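# Fit the round belt onto both pulleys

## Task

Seat the round belt in the groove of each of the two pulleys so that it runs open between them, never crossed over itself.

## Robot and tools

Robot: two arms, left_arm (on the +y side) and right_arm (on the -y side), each ending in a parallel gripper. The fingers point along the gripper's +z axis and separate along its y axis. end_effector_position is the point between the finger pads, roughly 1 cm behind the tips. Calibrated root links: left_arm at (-0.031, +0.229, +0.003) m, quat_wxyz (+1.000, 0, 0, -0.007); right_arm at (-0.031, -0.282, +0.001) m, quat_wxyz (+1.000, 0, 0, +0.006).

Frames: the scene frame has its origin at table-top height, halfway between the two nominal bases; +x points out over the table, +z up. Arm names do not match image left and right. Reported hand positions (metres), quaternions (wxyz) and targets are in the scene frame and may be off by a few centimetres, more when the arm is stretched. Every offset you send is expressed along the axes of that arm's own Hand target, not the scene axes.

execute_actions(actions, cameras): actions is a list of actions; each action is a list of 1 to 15 rows, one row per control step of 1/30 s. A table with fewer than 15 rows repeats its final row for the remaining steps. Each row holds 14 numbers in [-1, 1] covering both arms even if only one moves: left_arm dx, dy, dz, rx, ry, rz, opening, then right_arm the same seven. The six pose numbers are an offset from that arm's Hand target as it was when the action began; every row is measured from that same start, not from the previous row, so sending the same offset again in a new action moves further. Scale: 1.0 equals 0.6 m for dx, dy, dz and 180 degrees for rotation; rx, ry, rz form a single rotation vector. opening is absolute, not an offset: +1 is fully open (0.094 m), -1 is shut. Six zeros re-request the current Hand target; a 0 in the opening slot is a real command (half open), so resend the present opening to leave a gripper unchanged. cameras lists camera names, ["all"] or []; an empty actions list returns images of every camera plus fields that other results may omit.

move(target, speed, blend, opening_speed, grip_force, blocking, cameras): target is one 14-number row laid out as above, or a list of up to 15 such rows; every row is an offset from the Hand targets at the start of the move, not from the previous row. Grippers follow straight paths, turning the shorter way. speed is the top path speed in m/s, 0.002 to 2.9, default 0.25 (rotation up to twice that in rad/s); one value or one per target. blend (m) rounds corners of a list; 0 stops at each point. opening_speed is the rate of opening change per second on the -1..+1 scale, at least 0.2; use it to close gently. grip_force sets the per-pad force limit, 10 to 50 N, and persists; lower values close slowly. blocking=false returns early while the move continues. A move lasts at least 0.5 s and is cut off after 10 s. Paths do not avoid obstacles or the other arm. The result adds a "move:" line with the ending (done, off_target, moving, held, fault) and any limits (limits=paced: the sent pose was clipped; limits=held: steps were withheld). done means at rest within 10 mm and 2 degrees; it says nothing about contact.

wait(seconds): 0 to 10 s while the arms hold their commands; a running move keeps going. stop(): brakes a running move, needing some distance. zoom_image(camera, region): a closer look at the newest image of cam_high, cam_low, cam_board, cam_idler, cam_left_wrist or cam_right_wrist; region is [x0, y0, x1, y1] in pixels from the top-left, at most 504 by 504 (all images are 504x504). read_manual(section="licences") only returns licence text. finished_scene(scene) takes the current scene's number, ends it for good, and usually reports success.

Results: Hand target is the last commanded pose after clipping; grippers often rest short of it, so check the actual position and tilt after each motion and send the remaining gap as an offset. grip_measured is the measured opening on the command scale; the last Joint positions number gives it in metres. Joint velocities may be summarised as within noise. Joint torques include the arm's own weight; numbers 1 to 3 wrap at plus or minus 28 N m. Tool commands shows current commands. Motor temperatures: a MOTOR HOT line appears at 75 °C; at 90 °C the arm folds and idles; at 100 °C it goes limp. Holding loads, long reach, or pushing at an unreachable pose heats motors.

Control notes: each step the commanded orientation is clipped to 40 degrees from the measured one. Friction and weight can leave a gripper low, short or tilted; tiny moves may not happen or may go sideways. Keep paths away from an arm's own base, which can flip its shoulder posture. A blocked arm keeps pushing until you command it back past the gripper.

Avoid: dropping the belt or letting it leave the table, releasing it while it moves, fast impacts, hard pushes against fixtures or the table, and strain on wrist camera cables. Never let the grippers, housings or wrist cameras of the two arms touch or squeeze each other; the clearance check does not guard that, and a press between arms can fail the task. Grip force jumps to the limit shortly after contact, so close slowly on the belt. To release, command an opening well above grip_measured.

Each tool is called after "Request:" by a JSON object that holds its "name" and its "arguments".

## Session

Request:
{"name": "execute_actions", "arguments": {"actions": []}}

Scene clock: 0.00 s.
left_arm: end_effector_position=(+0.3632, +0.2135, +0.1060) grip_measured=+1.000 end_effector_quat_wxyz=(+0.605, -0.002, +0.797, +0.012) | right_arm: end_effector_position=(+0.3592, -0.3197, +0.0847) grip_measured=+1.000 end_effector_quat_wxyz=(+0.554, +0.079, +0.819, -0.126)
Joint positions: left_arm=[-0.07 1.542 0.339 0.93 -0.103 -0.012 0.094] | right_arm=[0.047 1.571 0.385 0.799 0.352 0.012 0.094]
Joint velocities: within noise
Joint torques (N m): no reading
Motor temperatures (°C): left_arm=[25 29 27 23 24 24 25] | right_arm=[24 28 26 25 26 22 23]
Heat: left arm: 29 °C; right arm: 28 °C.
Hand target: left_arm +0.3655, +0.2134, +0.1122; +0.611, -0.003, +0.791, +0.011 | right_arm +0.3621, -0.3195, +0.0914; +0.562, +0.081, +0.814, -0.124
Tool commands: left_gripper/opening=+1.0 right_gripper/opening=+1.0

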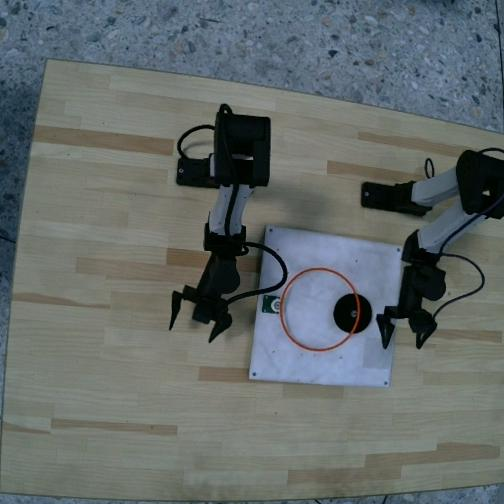

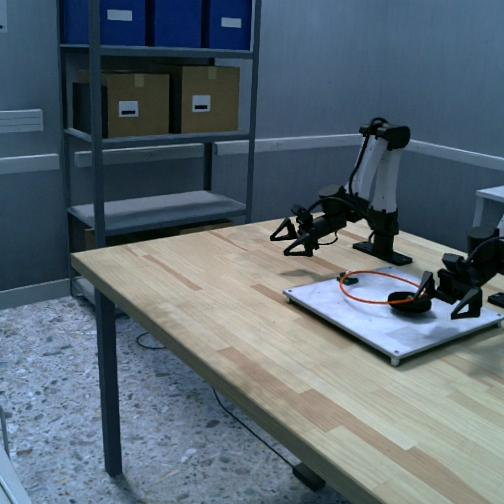

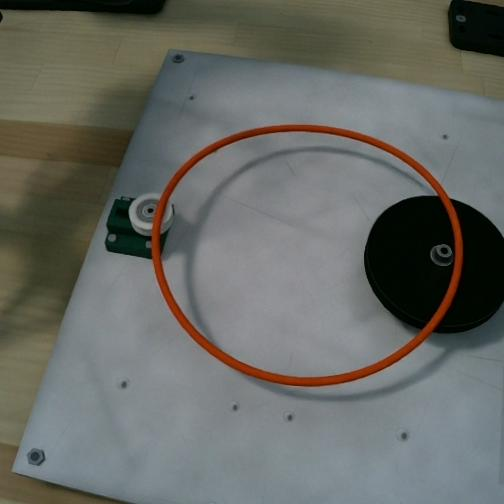

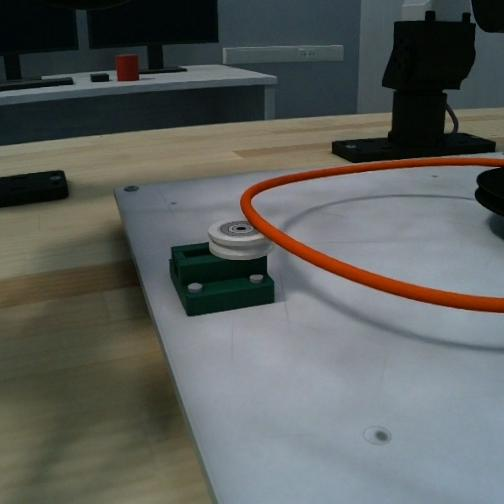

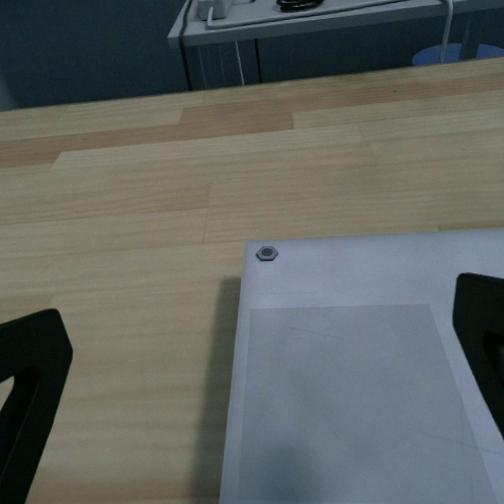

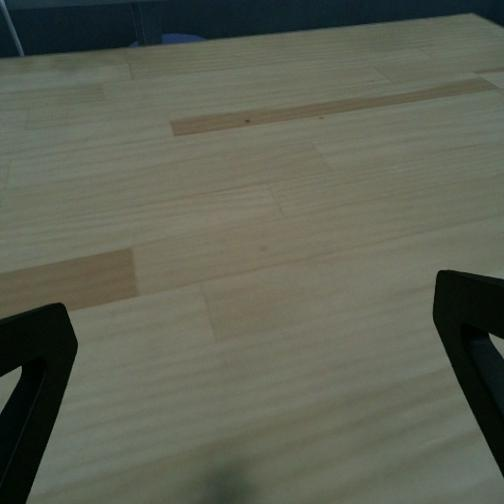

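Request:
{"name": "zoom_image", "arguments": {"camera": "cam_high", "region": [230, 210, 450, 400]}}

Request:
{"name": "zoom_image", "arguments": {"camera": "cam_board", "region": [80, 160, 280, 300]}}

Request:
{"name": "zoom_image", "arguments": {"camera": "cam_idler", "region": [140, 150, 504, 330]}}

Request:
{"name": "zoom_image", "arguments": {"camera": "cam_low", "region": [270, 200, 504, 370]}}

Scaled by 2.291 from the camera's 504x504 image, which has a finer 720x720 frame.

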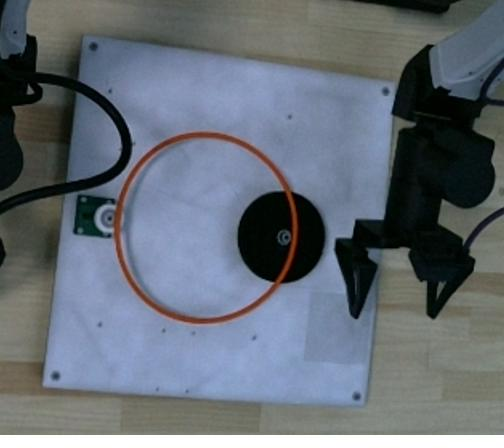

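Scaled by 2.520 from the camera's 504x504 image, which has a finer 720x720 frame.

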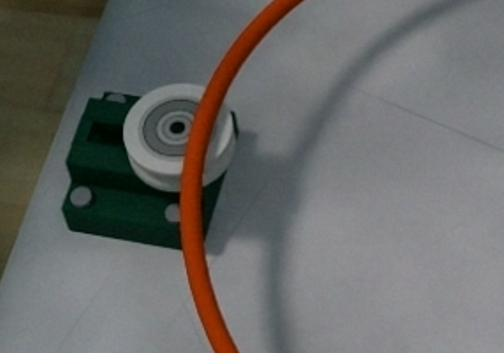

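Scaled by 1.385 from the camera's 504x504 image, which has a finer 720x720 frame.

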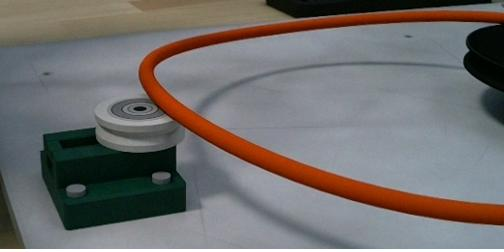

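Scaled by 2.154 from the camera's 504x504 image, which has a finer 720x720 frame.

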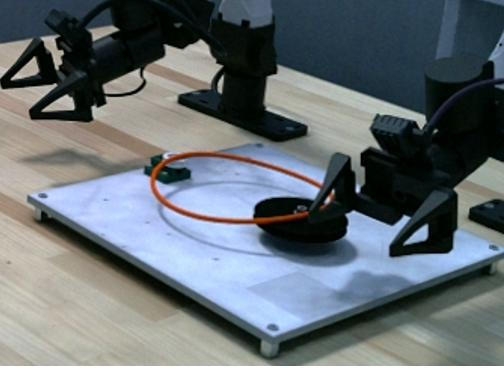

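Request:
{"name": "move", "arguments": {"target": [-0.047,0.082,-0.131,0.243,0.392,-0.181,-0.3,-0.074,0.214,-0.21,-0.326,0.387,0.118,-0.3], "speed": 0.3, "cameras": ["all"]}}

Scene clock: 125.60 s.
left_arm: end_effector_position=(+0.2969, +0.2612, +0.1547) grip_measured=-0.298 end_effector_quat_wxyz=(+0.055, -0.030, +0.919, -0.390) | right_arm: end_effector_position=(+0.2956, -0.1626, +0.1550) grip_measured=-0.298 end_effector_quat_wxyz=(-0.005, +0.010, +0.908, +0.418)
Joint positions: left_arm=[0.486 1.935 1.627 -1.562 0.764 0.526 0.033] | right_arm=[-0.05 1.799 1.44 -1.257 -0.862 -0.037 0.033]
Joint torques (N m): left_arm=[0.21 -8.47 6.16 -0.38 0.44 0.1] | right_arm=[0.54 -9.37 8.79 0.28 -0.58 -0.14]
Motor temperatures (°C): left_arm=[25 33 32 39 24 24 25] | right_arm=[24 34 30 35 26 22 23]
Heat: left arm: 39 °C; right arm: 35 °C.
Hand target: left_arm +0.2957, +0.2607, +0.1600; +0.000, +0.000, +0.906, -0.423 | right_arm +0.2999, -0.1594, +0.1610; +0.001, +0.001, +0.906, +0.423
Off the commanded pose: left_arm 0.005 m, 8 deg | right_arm 0.008 m, 1 deg.
joint sent to its limit (left arm) — joint 4 (wrist pitch), lower limit. The joint targets are off in orientation, not in position.
move: off_target (left_arm)

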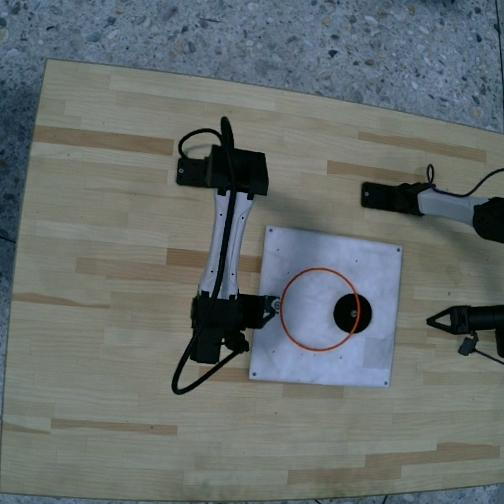

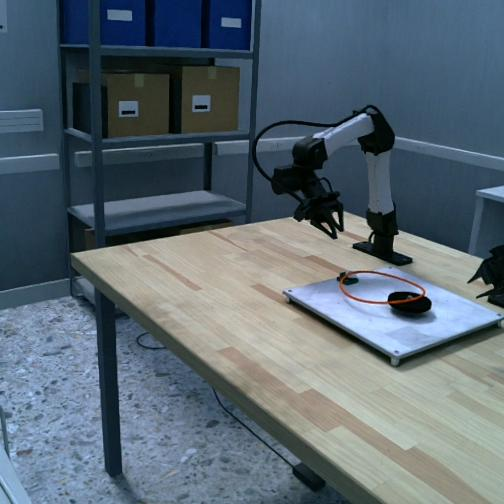

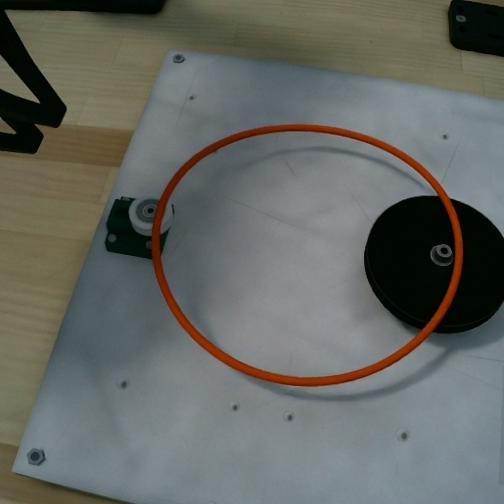

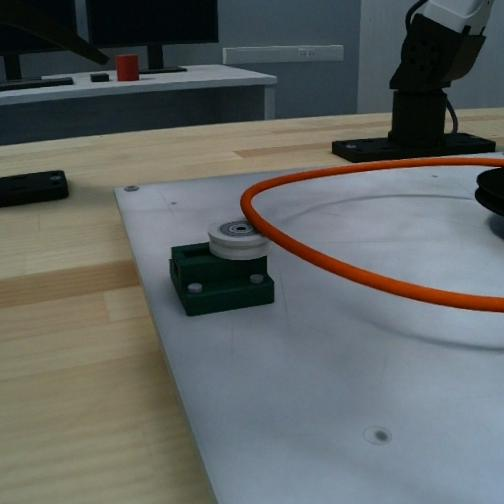

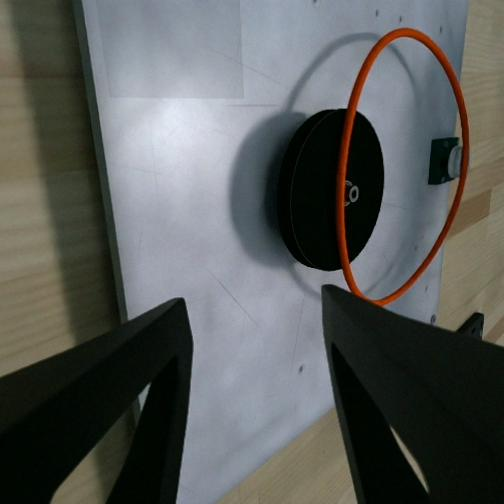

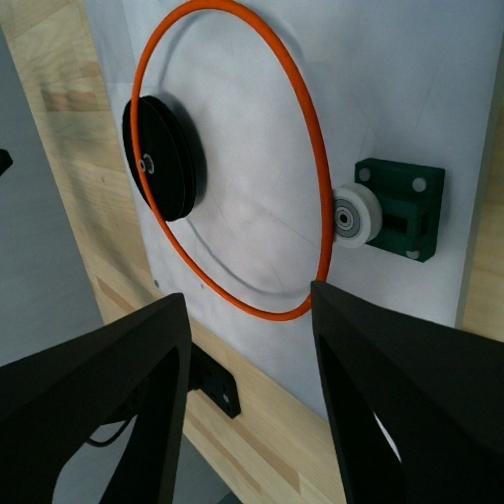

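Request:
{"name": "move", "arguments": {"target": [0,0.064,0.0536,0,0,0,-0.3,0,-0.0715,0.06,0,0,0,-0.3], "speed": 0.2, "cameras": ["all"]}}

Scene clock: 167.53 s.
left_arm: end_effector_position=(+0.2982, +0.2621, +0.1118) grip_measured=-0.298 end_effector_quat_wxyz=(+0.013, -0.008, +0.908, -0.418) | right_arm: end_effector_position=(+0.2994, -0.1624, +0.1057) grip_measured=-0.298 end_effector_quat_wxyz=(-0.004, +0.008, +0.908, +0.419)
Joint positions: left_arm=[0.486 2.085 1.627 -1.567 0.762 0.637 0.033] | right_arm=[-0.05 1.853 1.307 -1.07 -0.865 -0.043 0.033]
Joint torques (N m): left_arm=[-0.59 -8.14 5.27 -0.63 0.25 0.09] | right_arm=[0.75 -10.73 5.22 0.45 -0.55 -0.11]
Motor temperatures (°C): left_arm=[25 38 33 32 25 24 25] | right_arm=[24 35 33 30 26 22 23]
Heat: left arm: 38 °C; right arm: 35 °C.
Hand target: left_arm +0.2957, +0.2607, +0.1099; +0.000, -0.001, +0.906, -0.423 | right_arm +0.2999, -0.1593, +0.1050; +0.001, +0.001, +0.906, +0.423
Off the commanded pose: left_arm 0.003 m, 2 deg | right_arm 0.003 m, 1 deg.
joint sent to its limit (left arm) — joint 4 (wrist pitch), lower limit. The joint targets still meet the commanded pose.
move: done

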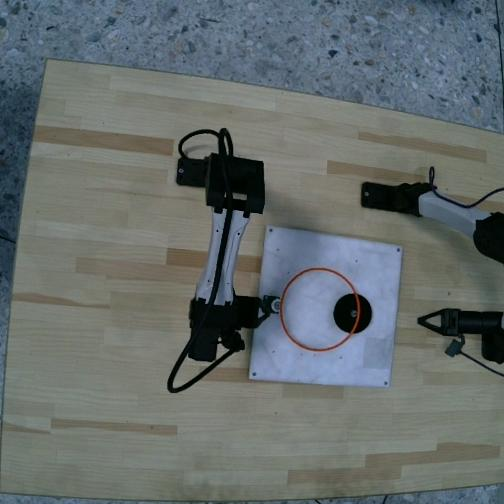

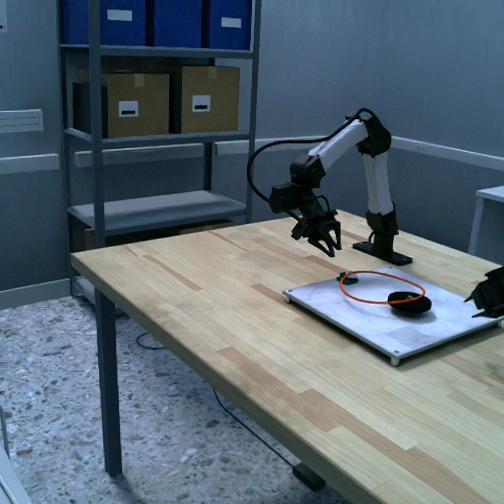

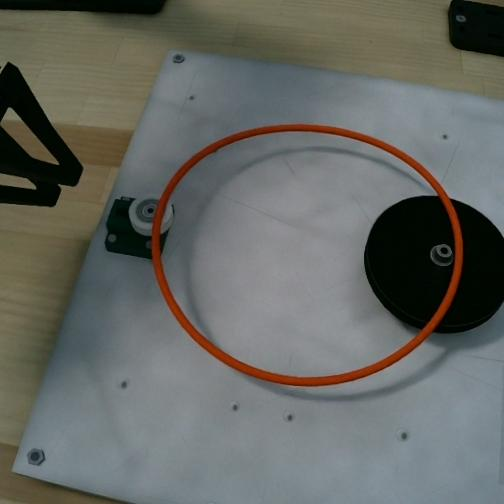

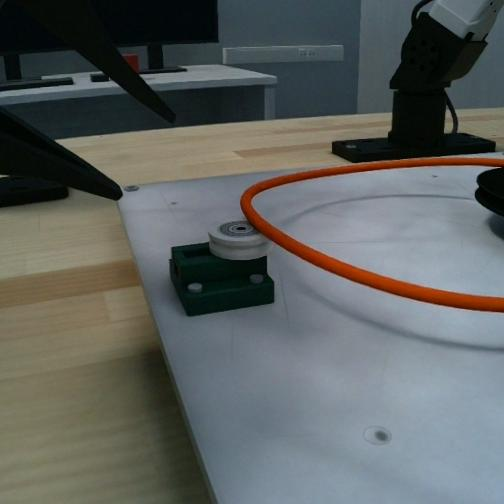

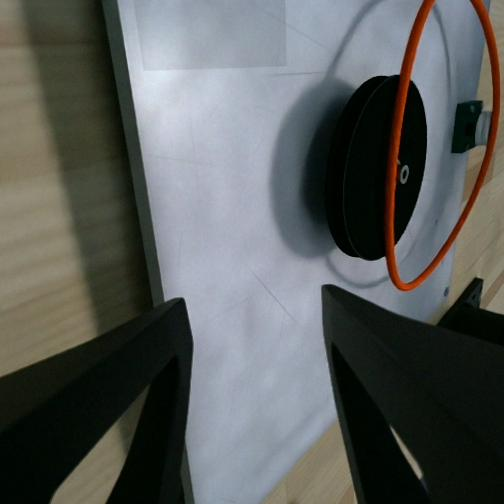

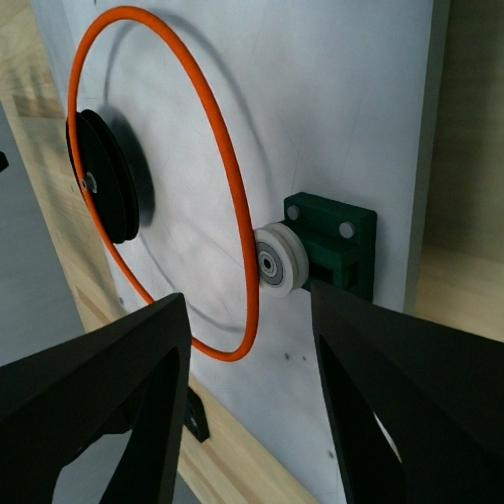

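Request:
{"name": "move", "arguments": {"target": [0,0,0,0,0,0,-0.3,-0.0235,0.018,0.053,0,0,0,-0.3], "speed": 0.15, "cameras": ["cam_board","cam_idler","cam_right_wrist"]}}

Scene clock: 197.30 s.
left_arm: end_effector_position=(+0.2982, +0.2621, +0.1118) grip_measured=-0.298 end_effector_quat_wxyz=(+0.013, -0.008, +0.908, -0.418) | right_arm: end_effector_position=(+0.3136, -0.1301, +0.0955) grip_measured=-0.298 end_effector_quat_wxyz=(+0.001, +0.001, +0.908, +0.420)
Joint positions: left_arm=[0.486 2.085 1.627 -1.567 0.762 0.638 0.033] | right_arm=[0.045 1.886 1.307 -0.922 -0.865 0.09 0.033]
Joint torques (N m): left_arm=[-0.58 -8.13 5.39 -0.61 0.27 0.1] | right_arm=[0.49 -10.78 5.31 0.61 -0.54 -0.04]
Motor temperatures (°C): left_arm=[25 43 32 31 25 24 25] | right_arm=[24 39 32 30 26 22 23]
Heat: left arm: 43 °C; right arm: 39 °C.
Hand target: left_arm +0.2957, +0.2607, +0.1099; +0.000, -0.001, +0.906, -0.423 | right_arm +0.3142, -0.1281, +0.0928; +0.001, +0.000, +0.906, +0.423
Off the commanded pose: left_arm 0.003 m, 2 deg | right_arm 0.003 m, 0 deg.
joint sent to its limit (left arm) — joint 4 (wrist pitch), lower limit. The joint targets still meet the commanded pose.
move: done
Images, in order (width x height): cam_board 504x504, cam_idler 504x504, cam_right_wrist 504x504.

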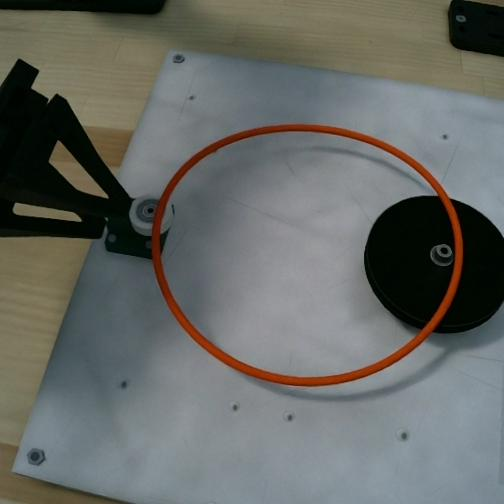

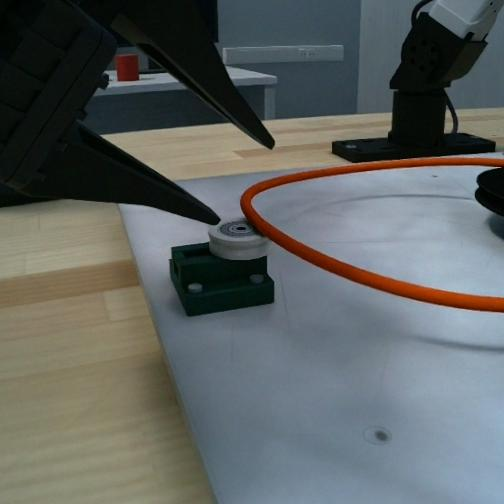

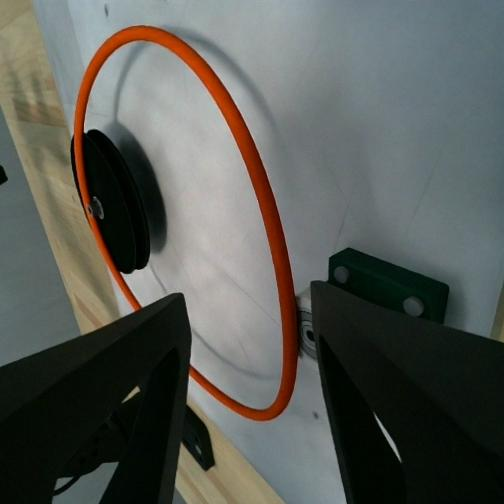

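Request:
{"name": "move", "arguments": {"target": [0,0,0,0,0,0,-0.3,-0.02,0,0.03,0,0,0,-0.3], "speed": 0.1, "cameras": ["cam_high","cam_board","cam_idler","cam_right_wrist"]}}

Request:
{"name": "zoom_image", "arguments": {"camera": "cam_board", "region": [40, 120, 260, 300]}}

Request:
{"name": "zoom_image", "arguments": {"camera": "cam_idler", "region": [120, 120, 340, 320]}}

Scene clock: 222.70 s.
left_arm: end_effector_position=(+0.2982, +0.2621, +0.1118) grip_measured=-0.298 end_effector_quat_wxyz=(+0.013, -0.008, +0.908, -0.418) | right_arm: end_effector_position=(+0.3205, -0.1171, +0.0799) grip_measured=-0.298 end_effector_quat_wxyz=(-0.007, +0.005, +0.907, +0.421)
Joint positions: left_arm=[0.486 2.085 1.627 -1.567 0.762 0.638 0.033] | right_arm=[0.08 1.935 1.307 -0.849 -0.865 0.147 0.033]
Joint torques (N m): left_arm=[-0.59 -8.18 5.39 -0.61 0.26 0.08] | right_arm=[0.55 -10.95 7.09 0.75 -0.51 0.01]
Heat: left arm: 44 °C; right arm: 41 °C.
Hand target: left_arm +0.2957, +0.2607, +0.1099; +0.000, -0.001, +0.906, -0.423 | right_arm +0.3262, -0.1143, +0.0813; +0.001, +0.001, +0.906, +0.423
Off the commanded pose: left_arm 0.003 m, 2 deg | right_arm 0.007 m, 1 deg.
joint sent to its limit (left arm) — joint 4 (wrist pitch), lower limit. The joint targets still meet the commanded pose.
move: done
Images, in order (width x height): cam_high 504x504, cam_board 504x504, cam_idler 504x504, cam_right_wrist 504x504.

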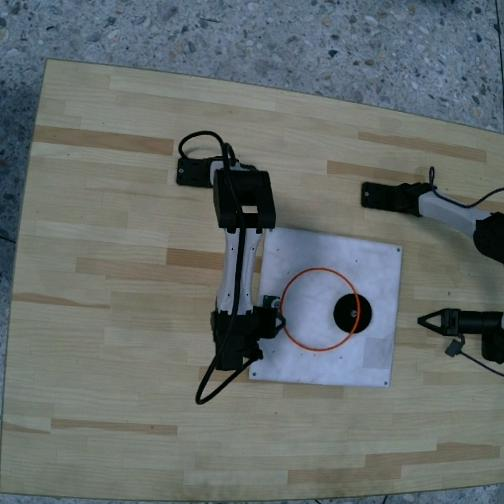

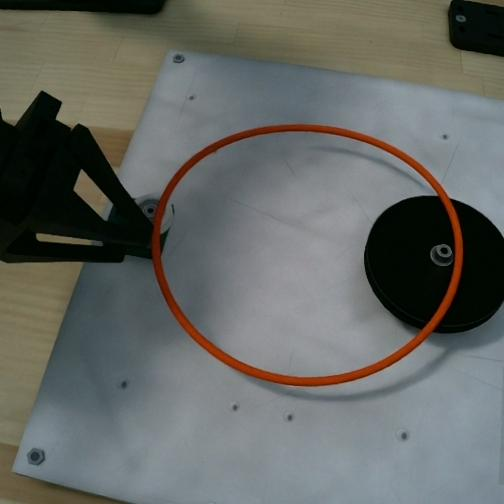

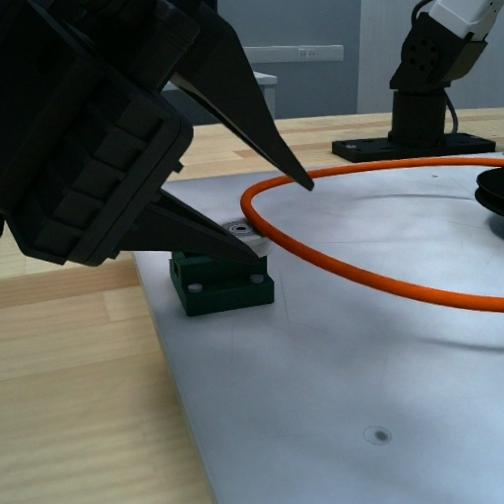

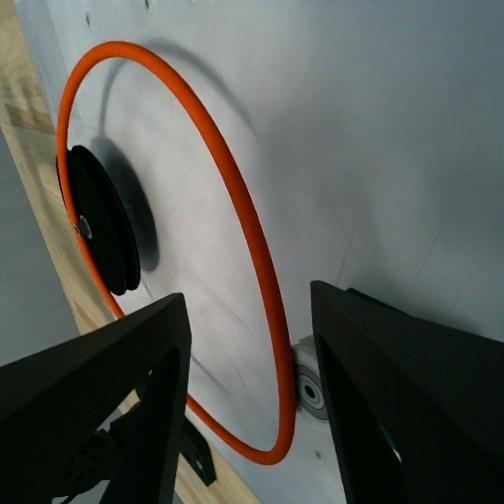

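Scaled by 2.291 from the camera's 504x504 image, which has a finer 720x720 frame.

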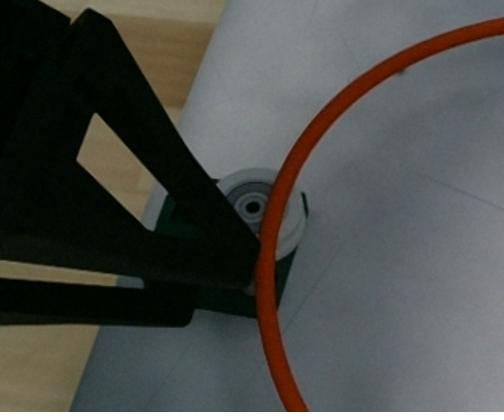

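Scaled by 2.291 from the camera's 504x504 image, which has a finer 720x720 frame.

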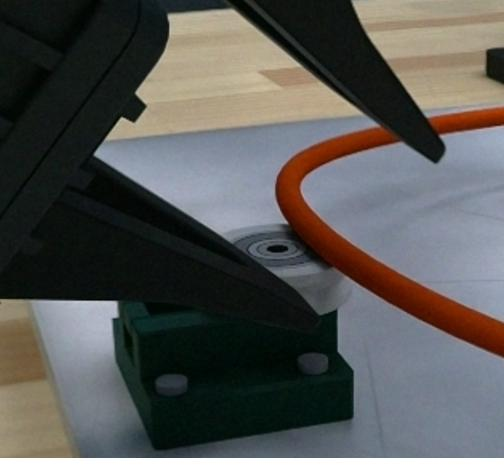

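Request:
{"name": "move", "arguments": {"target": [0,0,0,0,0,0,-0.3,-0.01,0,0.033,0,0,0,-0.3], "speed": 0.08, "cameras": ["cam_board","cam_idler","cam_right_wrist"]}}

Request:
{"name": "zoom_image", "arguments": {"camera": "cam_board", "region": [40, 120, 260, 300]}}

Request:
{"name": "zoom_image", "arguments": {"camera": "cam_idler", "region": [120, 120, 340, 320]}}

Scene clock: 236.17 s.
left_arm: end_effector_position=(+0.2982, +0.2621, +0.1118) grip_measured=-0.298 end_effector_quat_wxyz=(+0.013, -0.008, +0.908, -0.418) | right_arm: end_effector_position=(+0.3284, -0.1012, +0.0699) grip_measured=-0.298 end_effector_quat_wxyz=(-0.005, +0.004, +0.906, +0.423)
Joint positions: left_arm=[0.486 2.085 1.627 -1.567 0.762 0.638 0.033] | right_arm=[0.12 1.969 1.307 -0.761 -0.865 0.208 0.033]
Joint torques (N m): left_arm=[-0.54 -8.21 5.31 -0.62 0.26 0.1] | right_arm=[0.61 -11.51 6.48 0.8 -0.37 -0.01]
Heat: left arm: 45 °C; right arm: 43 °C.
Hand target: left_arm +0.2957, +0.2607, +0.1099; +0.000, -0.001, +0.906, -0.423 | right_arm +0.3322, -0.0991, +0.0686; +0.001, +0.001, +0.906, +0.423
Off the commanded pose: left_arm 0.003 m, 2 deg | right_arm 0.005 m, 1 deg.
joint sent to its limit (left arm) — joint 4 (wrist pitch), lower limit. The joint targets still meet the commanded pose.
move: done
Images, in order (width x height): cam_board 504x504, cam_idler 504x504, cam_right_wrist 504x504.

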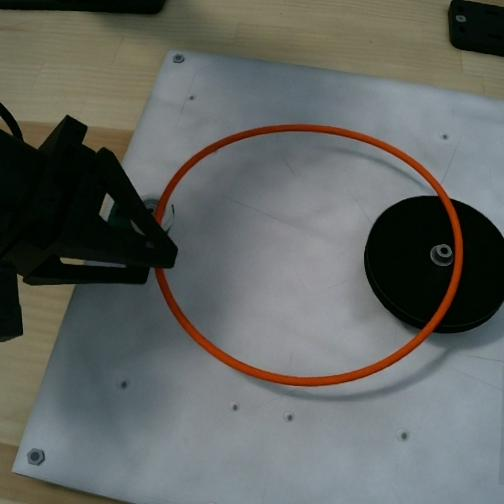

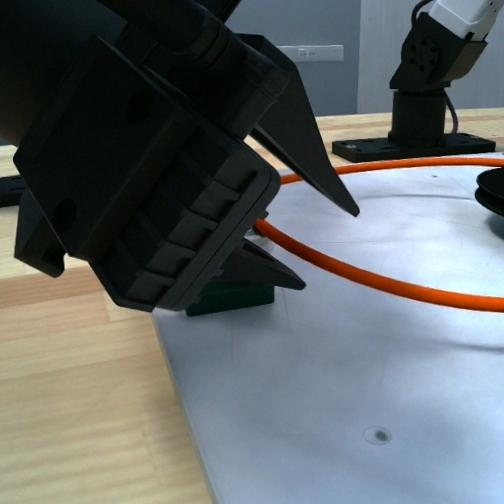

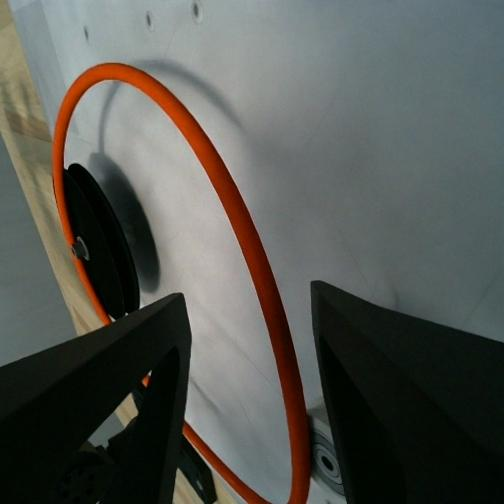

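Scaled by 2.291 from the camera's 504x504 image, which has a finer 720x720 frame.

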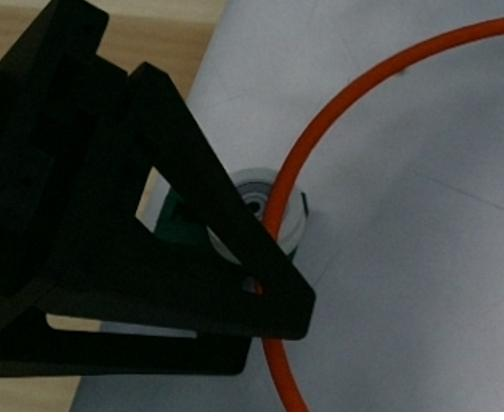

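Scaled by 2.291 from the camera's 504x504 image, which has a finer 720x720 frame.

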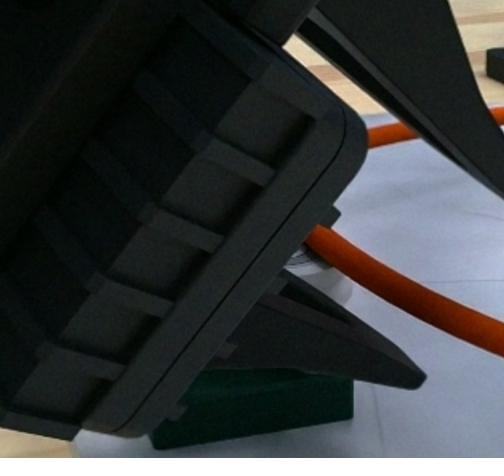

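Request:
{"name": "move", "arguments": {"target": [[0,0,0,0,0,0,-0.3,0,-0.002,0.022,0,0,0,-0.3],[0,0,0,0,0,0,-0.3,0,-0.002,0.022,0,0,0,-0.93]], "speed": 0.08, "opening_speed": 0.6, "cameras": ["cam_high","cam_board","cam_idler","cam_right_wrist"]}}

Request:
{"name": "zoom_image", "arguments": {"camera": "cam_board", "region": [40, 120, 260, 300]}}

Scene clock: 251.80 s.
left_arm: end_effector_position=(+0.2982, +0.2621, +0.1118) grip_measured=-0.298 end_effector_quat_wxyz=(+0.013, -0.008, +0.908, -0.418) | right_arm: end_effector_position=(+0.3327, -0.0911, +0.0650) grip_measured=-0.897 end_effector_quat_wxyz=(+0.002, +0.001, +0.905, +0.426)
Joint positions: left_arm=[0.486 2.085 1.627 -1.567 0.762 0.638 0.033] | right_arm=[0.145 1.982 1.299 -0.696 -0.865 0.246 0.005]
Joint torques (N m): left_arm=[-0.5 -8.23 5.26 -0.61 0.27 0.11] | right_arm=[0.35 -11.54 5.2 0.91 -0.38 -0.05]
Motor temperatures (°C): left_arm=[25 45 32 29 25 24 25] | right_arm=[24 44 32 30 26 22 23]
Heat: left arm: 45 °C; right arm: 44 °C.
Hand target: left_arm +0.2957, +0.2607, +0.1099; +0.000, -0.001, +0.906, -0.423 | right_arm +0.3323, -0.0898, +0.0592; +0.001, +0.001, +0.906, +0.423
Off the commanded pose: left_arm 0.003 m, 2 deg | right_arm 0.006 m, 0 deg.
joint sent to its limit (left arm) — joint 4 (wrist pitch), lower limit. The joint targets still meet the commanded pose.
move: done
Images, in order (width x height): cam_high 504x504, cam_board 504x504, cam_idler 504x504, cam_right_wrist 504x504.

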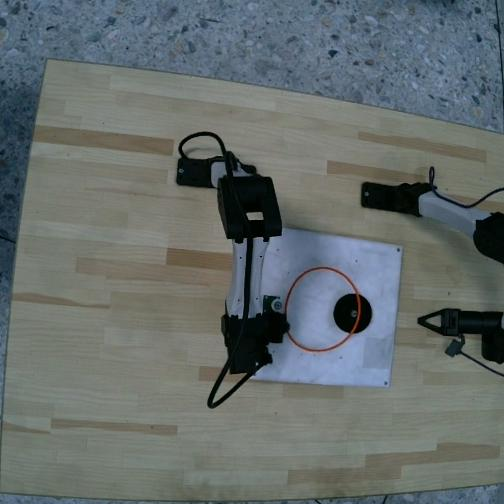

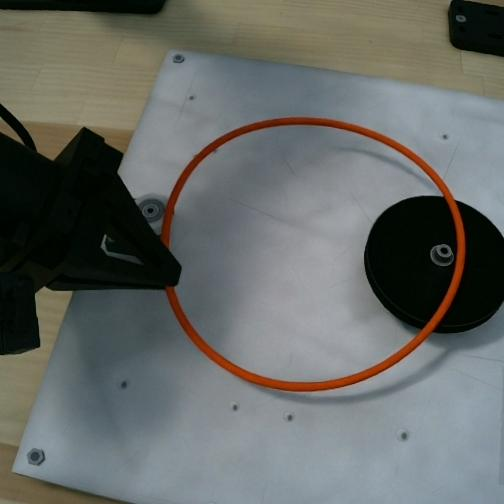

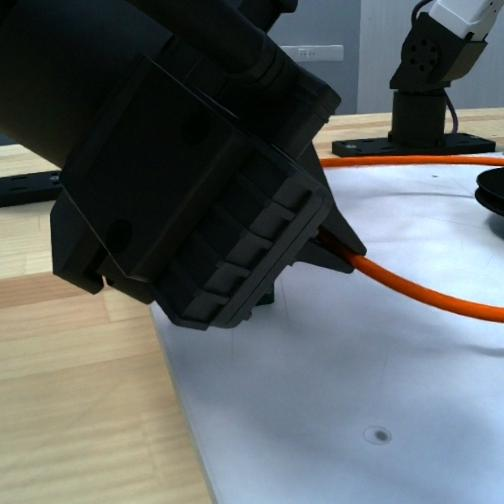

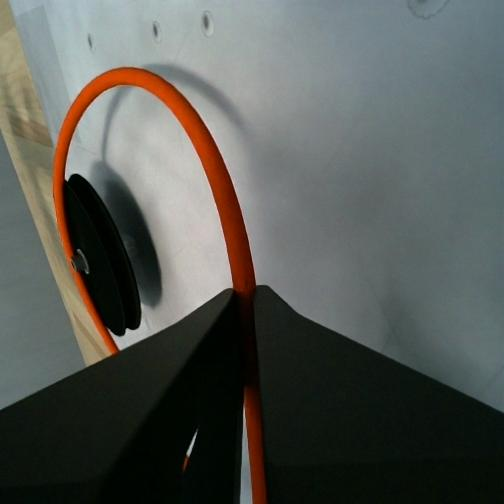

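Scaled by 2.291 from the camera's 504x504 image, which has a finer 720x720 frame.

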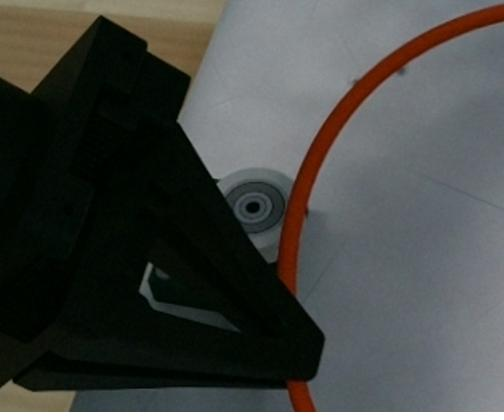

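Request:
{"name": "move", "arguments": {"target": [[0,0,0,0,0,0,-0.3,0,0.0396,-0.033,0,0,0,-0.93],[0,0,0,0,0,0,-0.3,0.085,-0.027,-0.112,0,0,0,-0.93]], "speed": 0.1, "cameras": ["cam_high","cam_low","cam_board","cam_idler","cam_right_wrist"]}}

Request:
{"name": "zoom_image", "arguments": {"camera": "cam_idler", "region": [120, 120, 340, 320]}}

Scene clock: 273.87 s.
left_arm: end_effector_position=(+0.2982, +0.2621, +0.1118) grip_measured=-0.298 end_effector_quat_wxyz=(+0.013, -0.008, +0.908, -0.418) | right_arm: end_effector_position=(+0.2832, -0.1499, +0.0812) grip_measured=-0.899 end_effector_quat_wxyz=(-0.010, +0.006, +0.907, +0.421)
Joint positions: left_arm=[0.486 2.085 1.627 -1.567 0.762 0.638 0.033] | right_arm=[-0.013 1.83 1.171 -0.935 -0.87 0 0.005]
Joint torques (N m): left_arm=[-0.61 -8.17 5.33 -0.61 0.27 0.1] | right_arm=[-0.35 -13.63 4.86 0.29 -0.51 -0.19]
Heat: left arm: 46 °C; right arm: 44 °C.
Hand target: left_arm +0.2957, +0.2607, +0.1099; +0.000, -0.001, +0.906, -0.423 | right_arm +0.2811, -0.1516, +0.0899; +0.001, +0.001, +0.906, +0.423
Off the commanded pose: left_arm 0.003 m, 2 deg | right_arm 0.009 m, 1 deg.
joint sent to its limit (left arm) — joint 4 (wrist pitch), lower limit. The joint targets still meet the commanded pose.
move: done
Images, in order (width x height): cam_high 504x504, cam_low 504x504, cam_board 504x504, cam_idler 504x504, cam_right_wrist 504x504.

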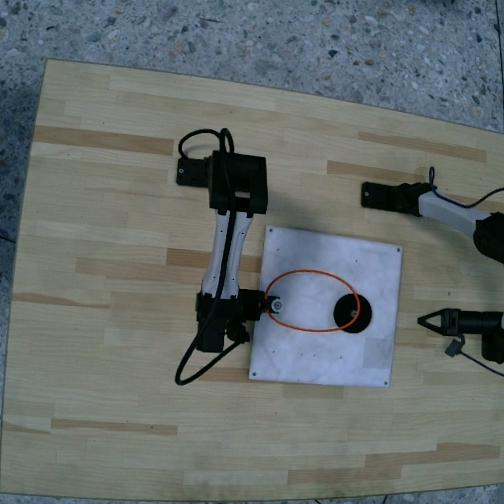

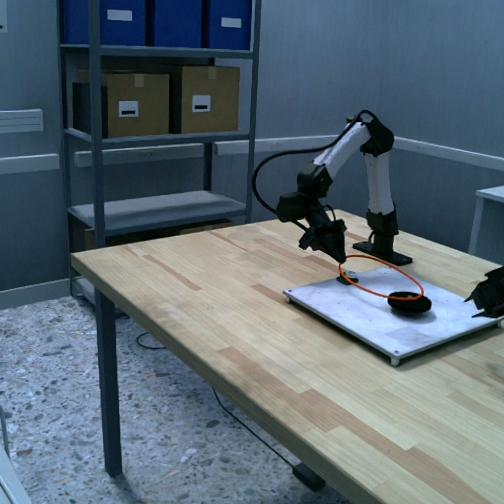

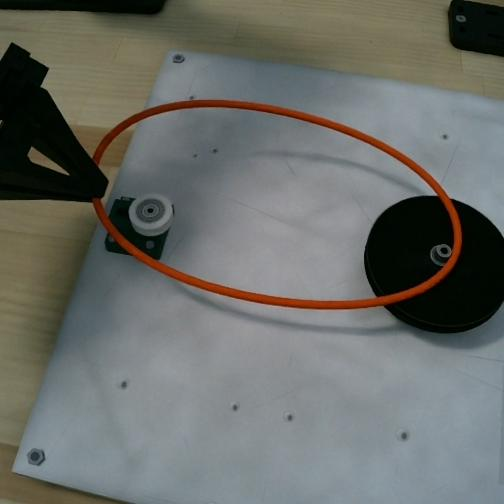

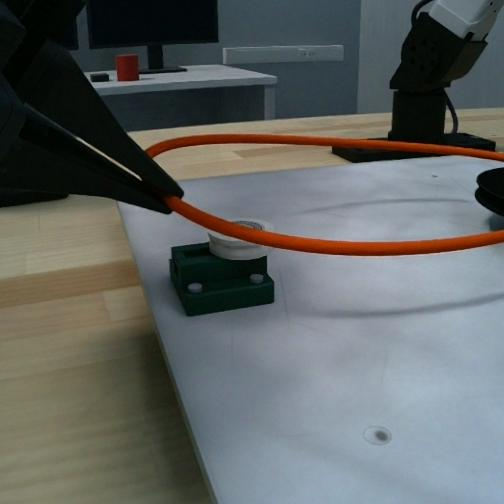

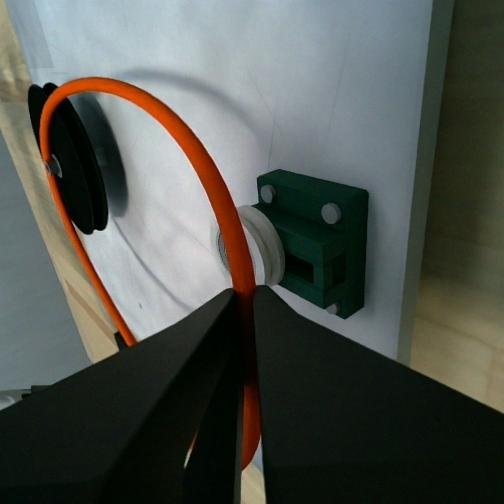

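Scaled by 2.291 from the camera's 504x504 image, which has a finer 720x720 frame.

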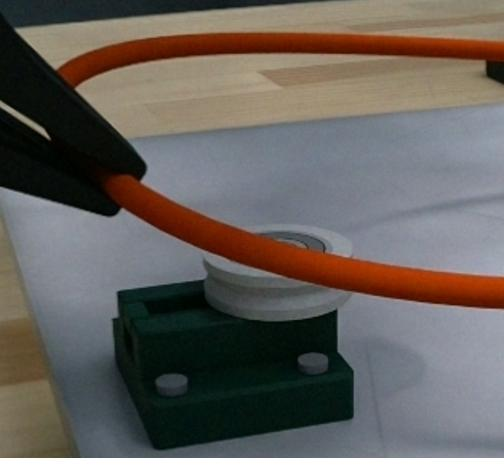

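Request:
{"name": "move", "arguments": {"target": [0,0,0,0,0,0,-0.3,-0.0233,-0.0255,0.0214,0,0,0,-0.93], "speed": 0.08, "cameras": ["cam_low","cam_board","cam_idler","cam_right_wrist"]}}

Request:
{"name": "zoom_image", "arguments": {"camera": "cam_idler", "region": [120, 120, 340, 320]}}

Request:
{"name": "zoom_image", "arguments": {"camera": "cam_board", "region": [40, 120, 260, 300]}}

Scene clock: 294.93 s.
left_arm: end_effector_position=(+0.2982, +0.2621, +0.1118) grip_measured=-0.298 end_effector_quat_wxyz=(+0.013, -0.008, +0.908, -0.418) | right_arm: end_effector_position=(+0.2879, -0.1499, +0.0686) grip_measured=-0.899 end_effector_quat_wxyz=(-0.013, +0.007, +0.907, +0.422)
Joint positions: left_arm=[0.486 2.085 1.627 -1.567 0.762 0.638 0.033] | right_arm=[-0.013 1.872 1.171 -0.9 -0.87 -0.002 0.005]
Joint torques (N m): left_arm=[-0.58 -8.18 5.31 -0.62 0.28 0.09] | right_arm=[-0.29 -10.3 6.64 0.52 -0.53 -0.18]
Heat: left arm: 46 °C; right arm: 47 °C.
Hand target: left_arm +0.2957, +0.2607, +0.1099; +0.000, -0.001, +0.906, -0.423 | right_arm +0.2951, -0.1516, +0.0699; +0.001, +0.000, +0.906, +0.423
Off the commanded pose: left_arm 0.003 m, 2 deg | right_arm 0.008 m, 2 deg.
joint sent to its limit (left arm) — joint 4 (wrist pitch), lower limit. The joint targets still meet the commanded pose.
move: done
Images, in order (width x height): cam_low 504x504, cam_board 504x504, cam_idler 504x504, cam_right_wrist 504x504.

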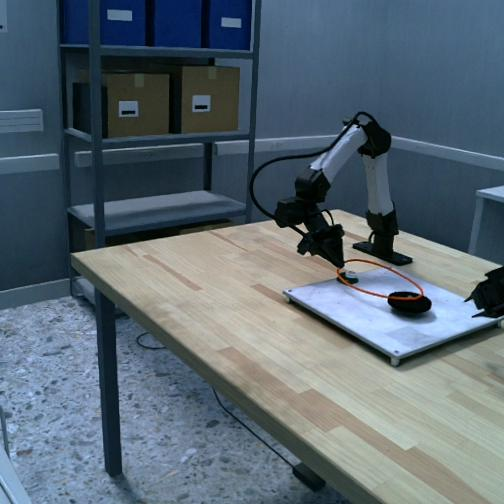

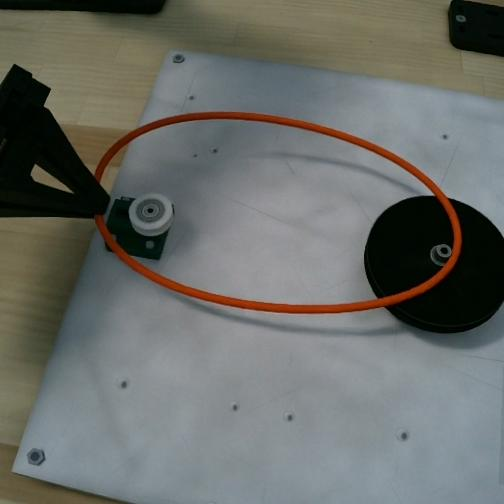

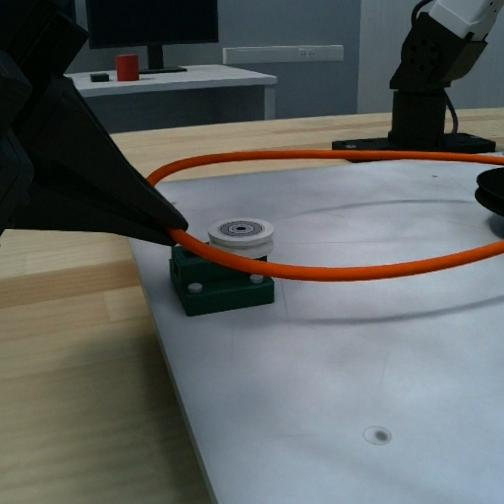

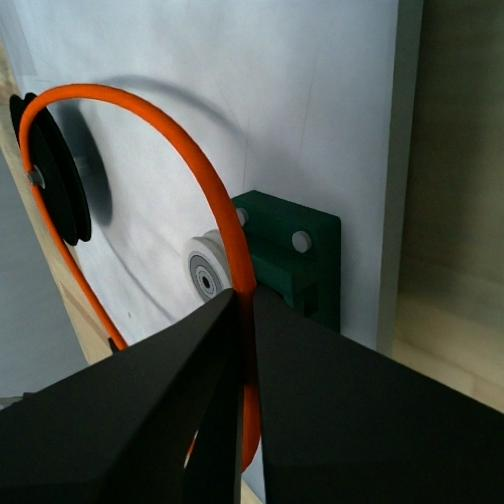

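Scaled by 2.291 from the camera's 504x504 image, which has a finer 720x720 frame.

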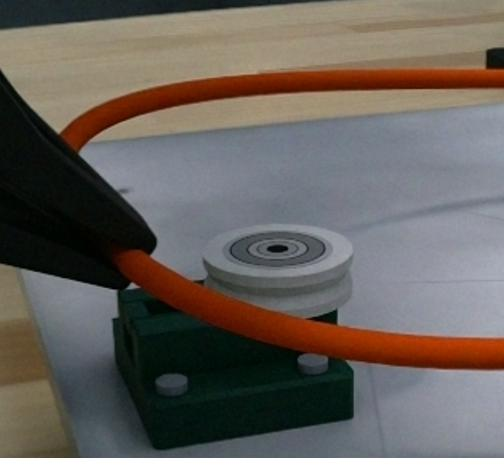

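Scaled by 2.291 from the camera's 504x504 image, which has a finer 720x720 frame.

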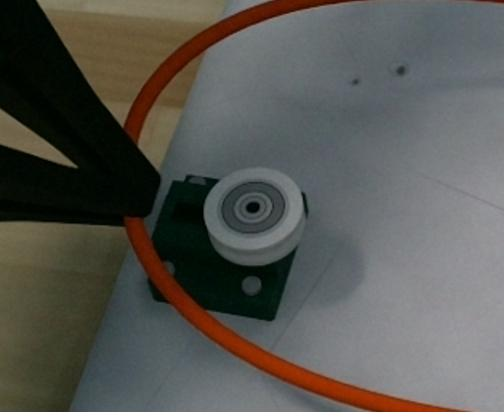

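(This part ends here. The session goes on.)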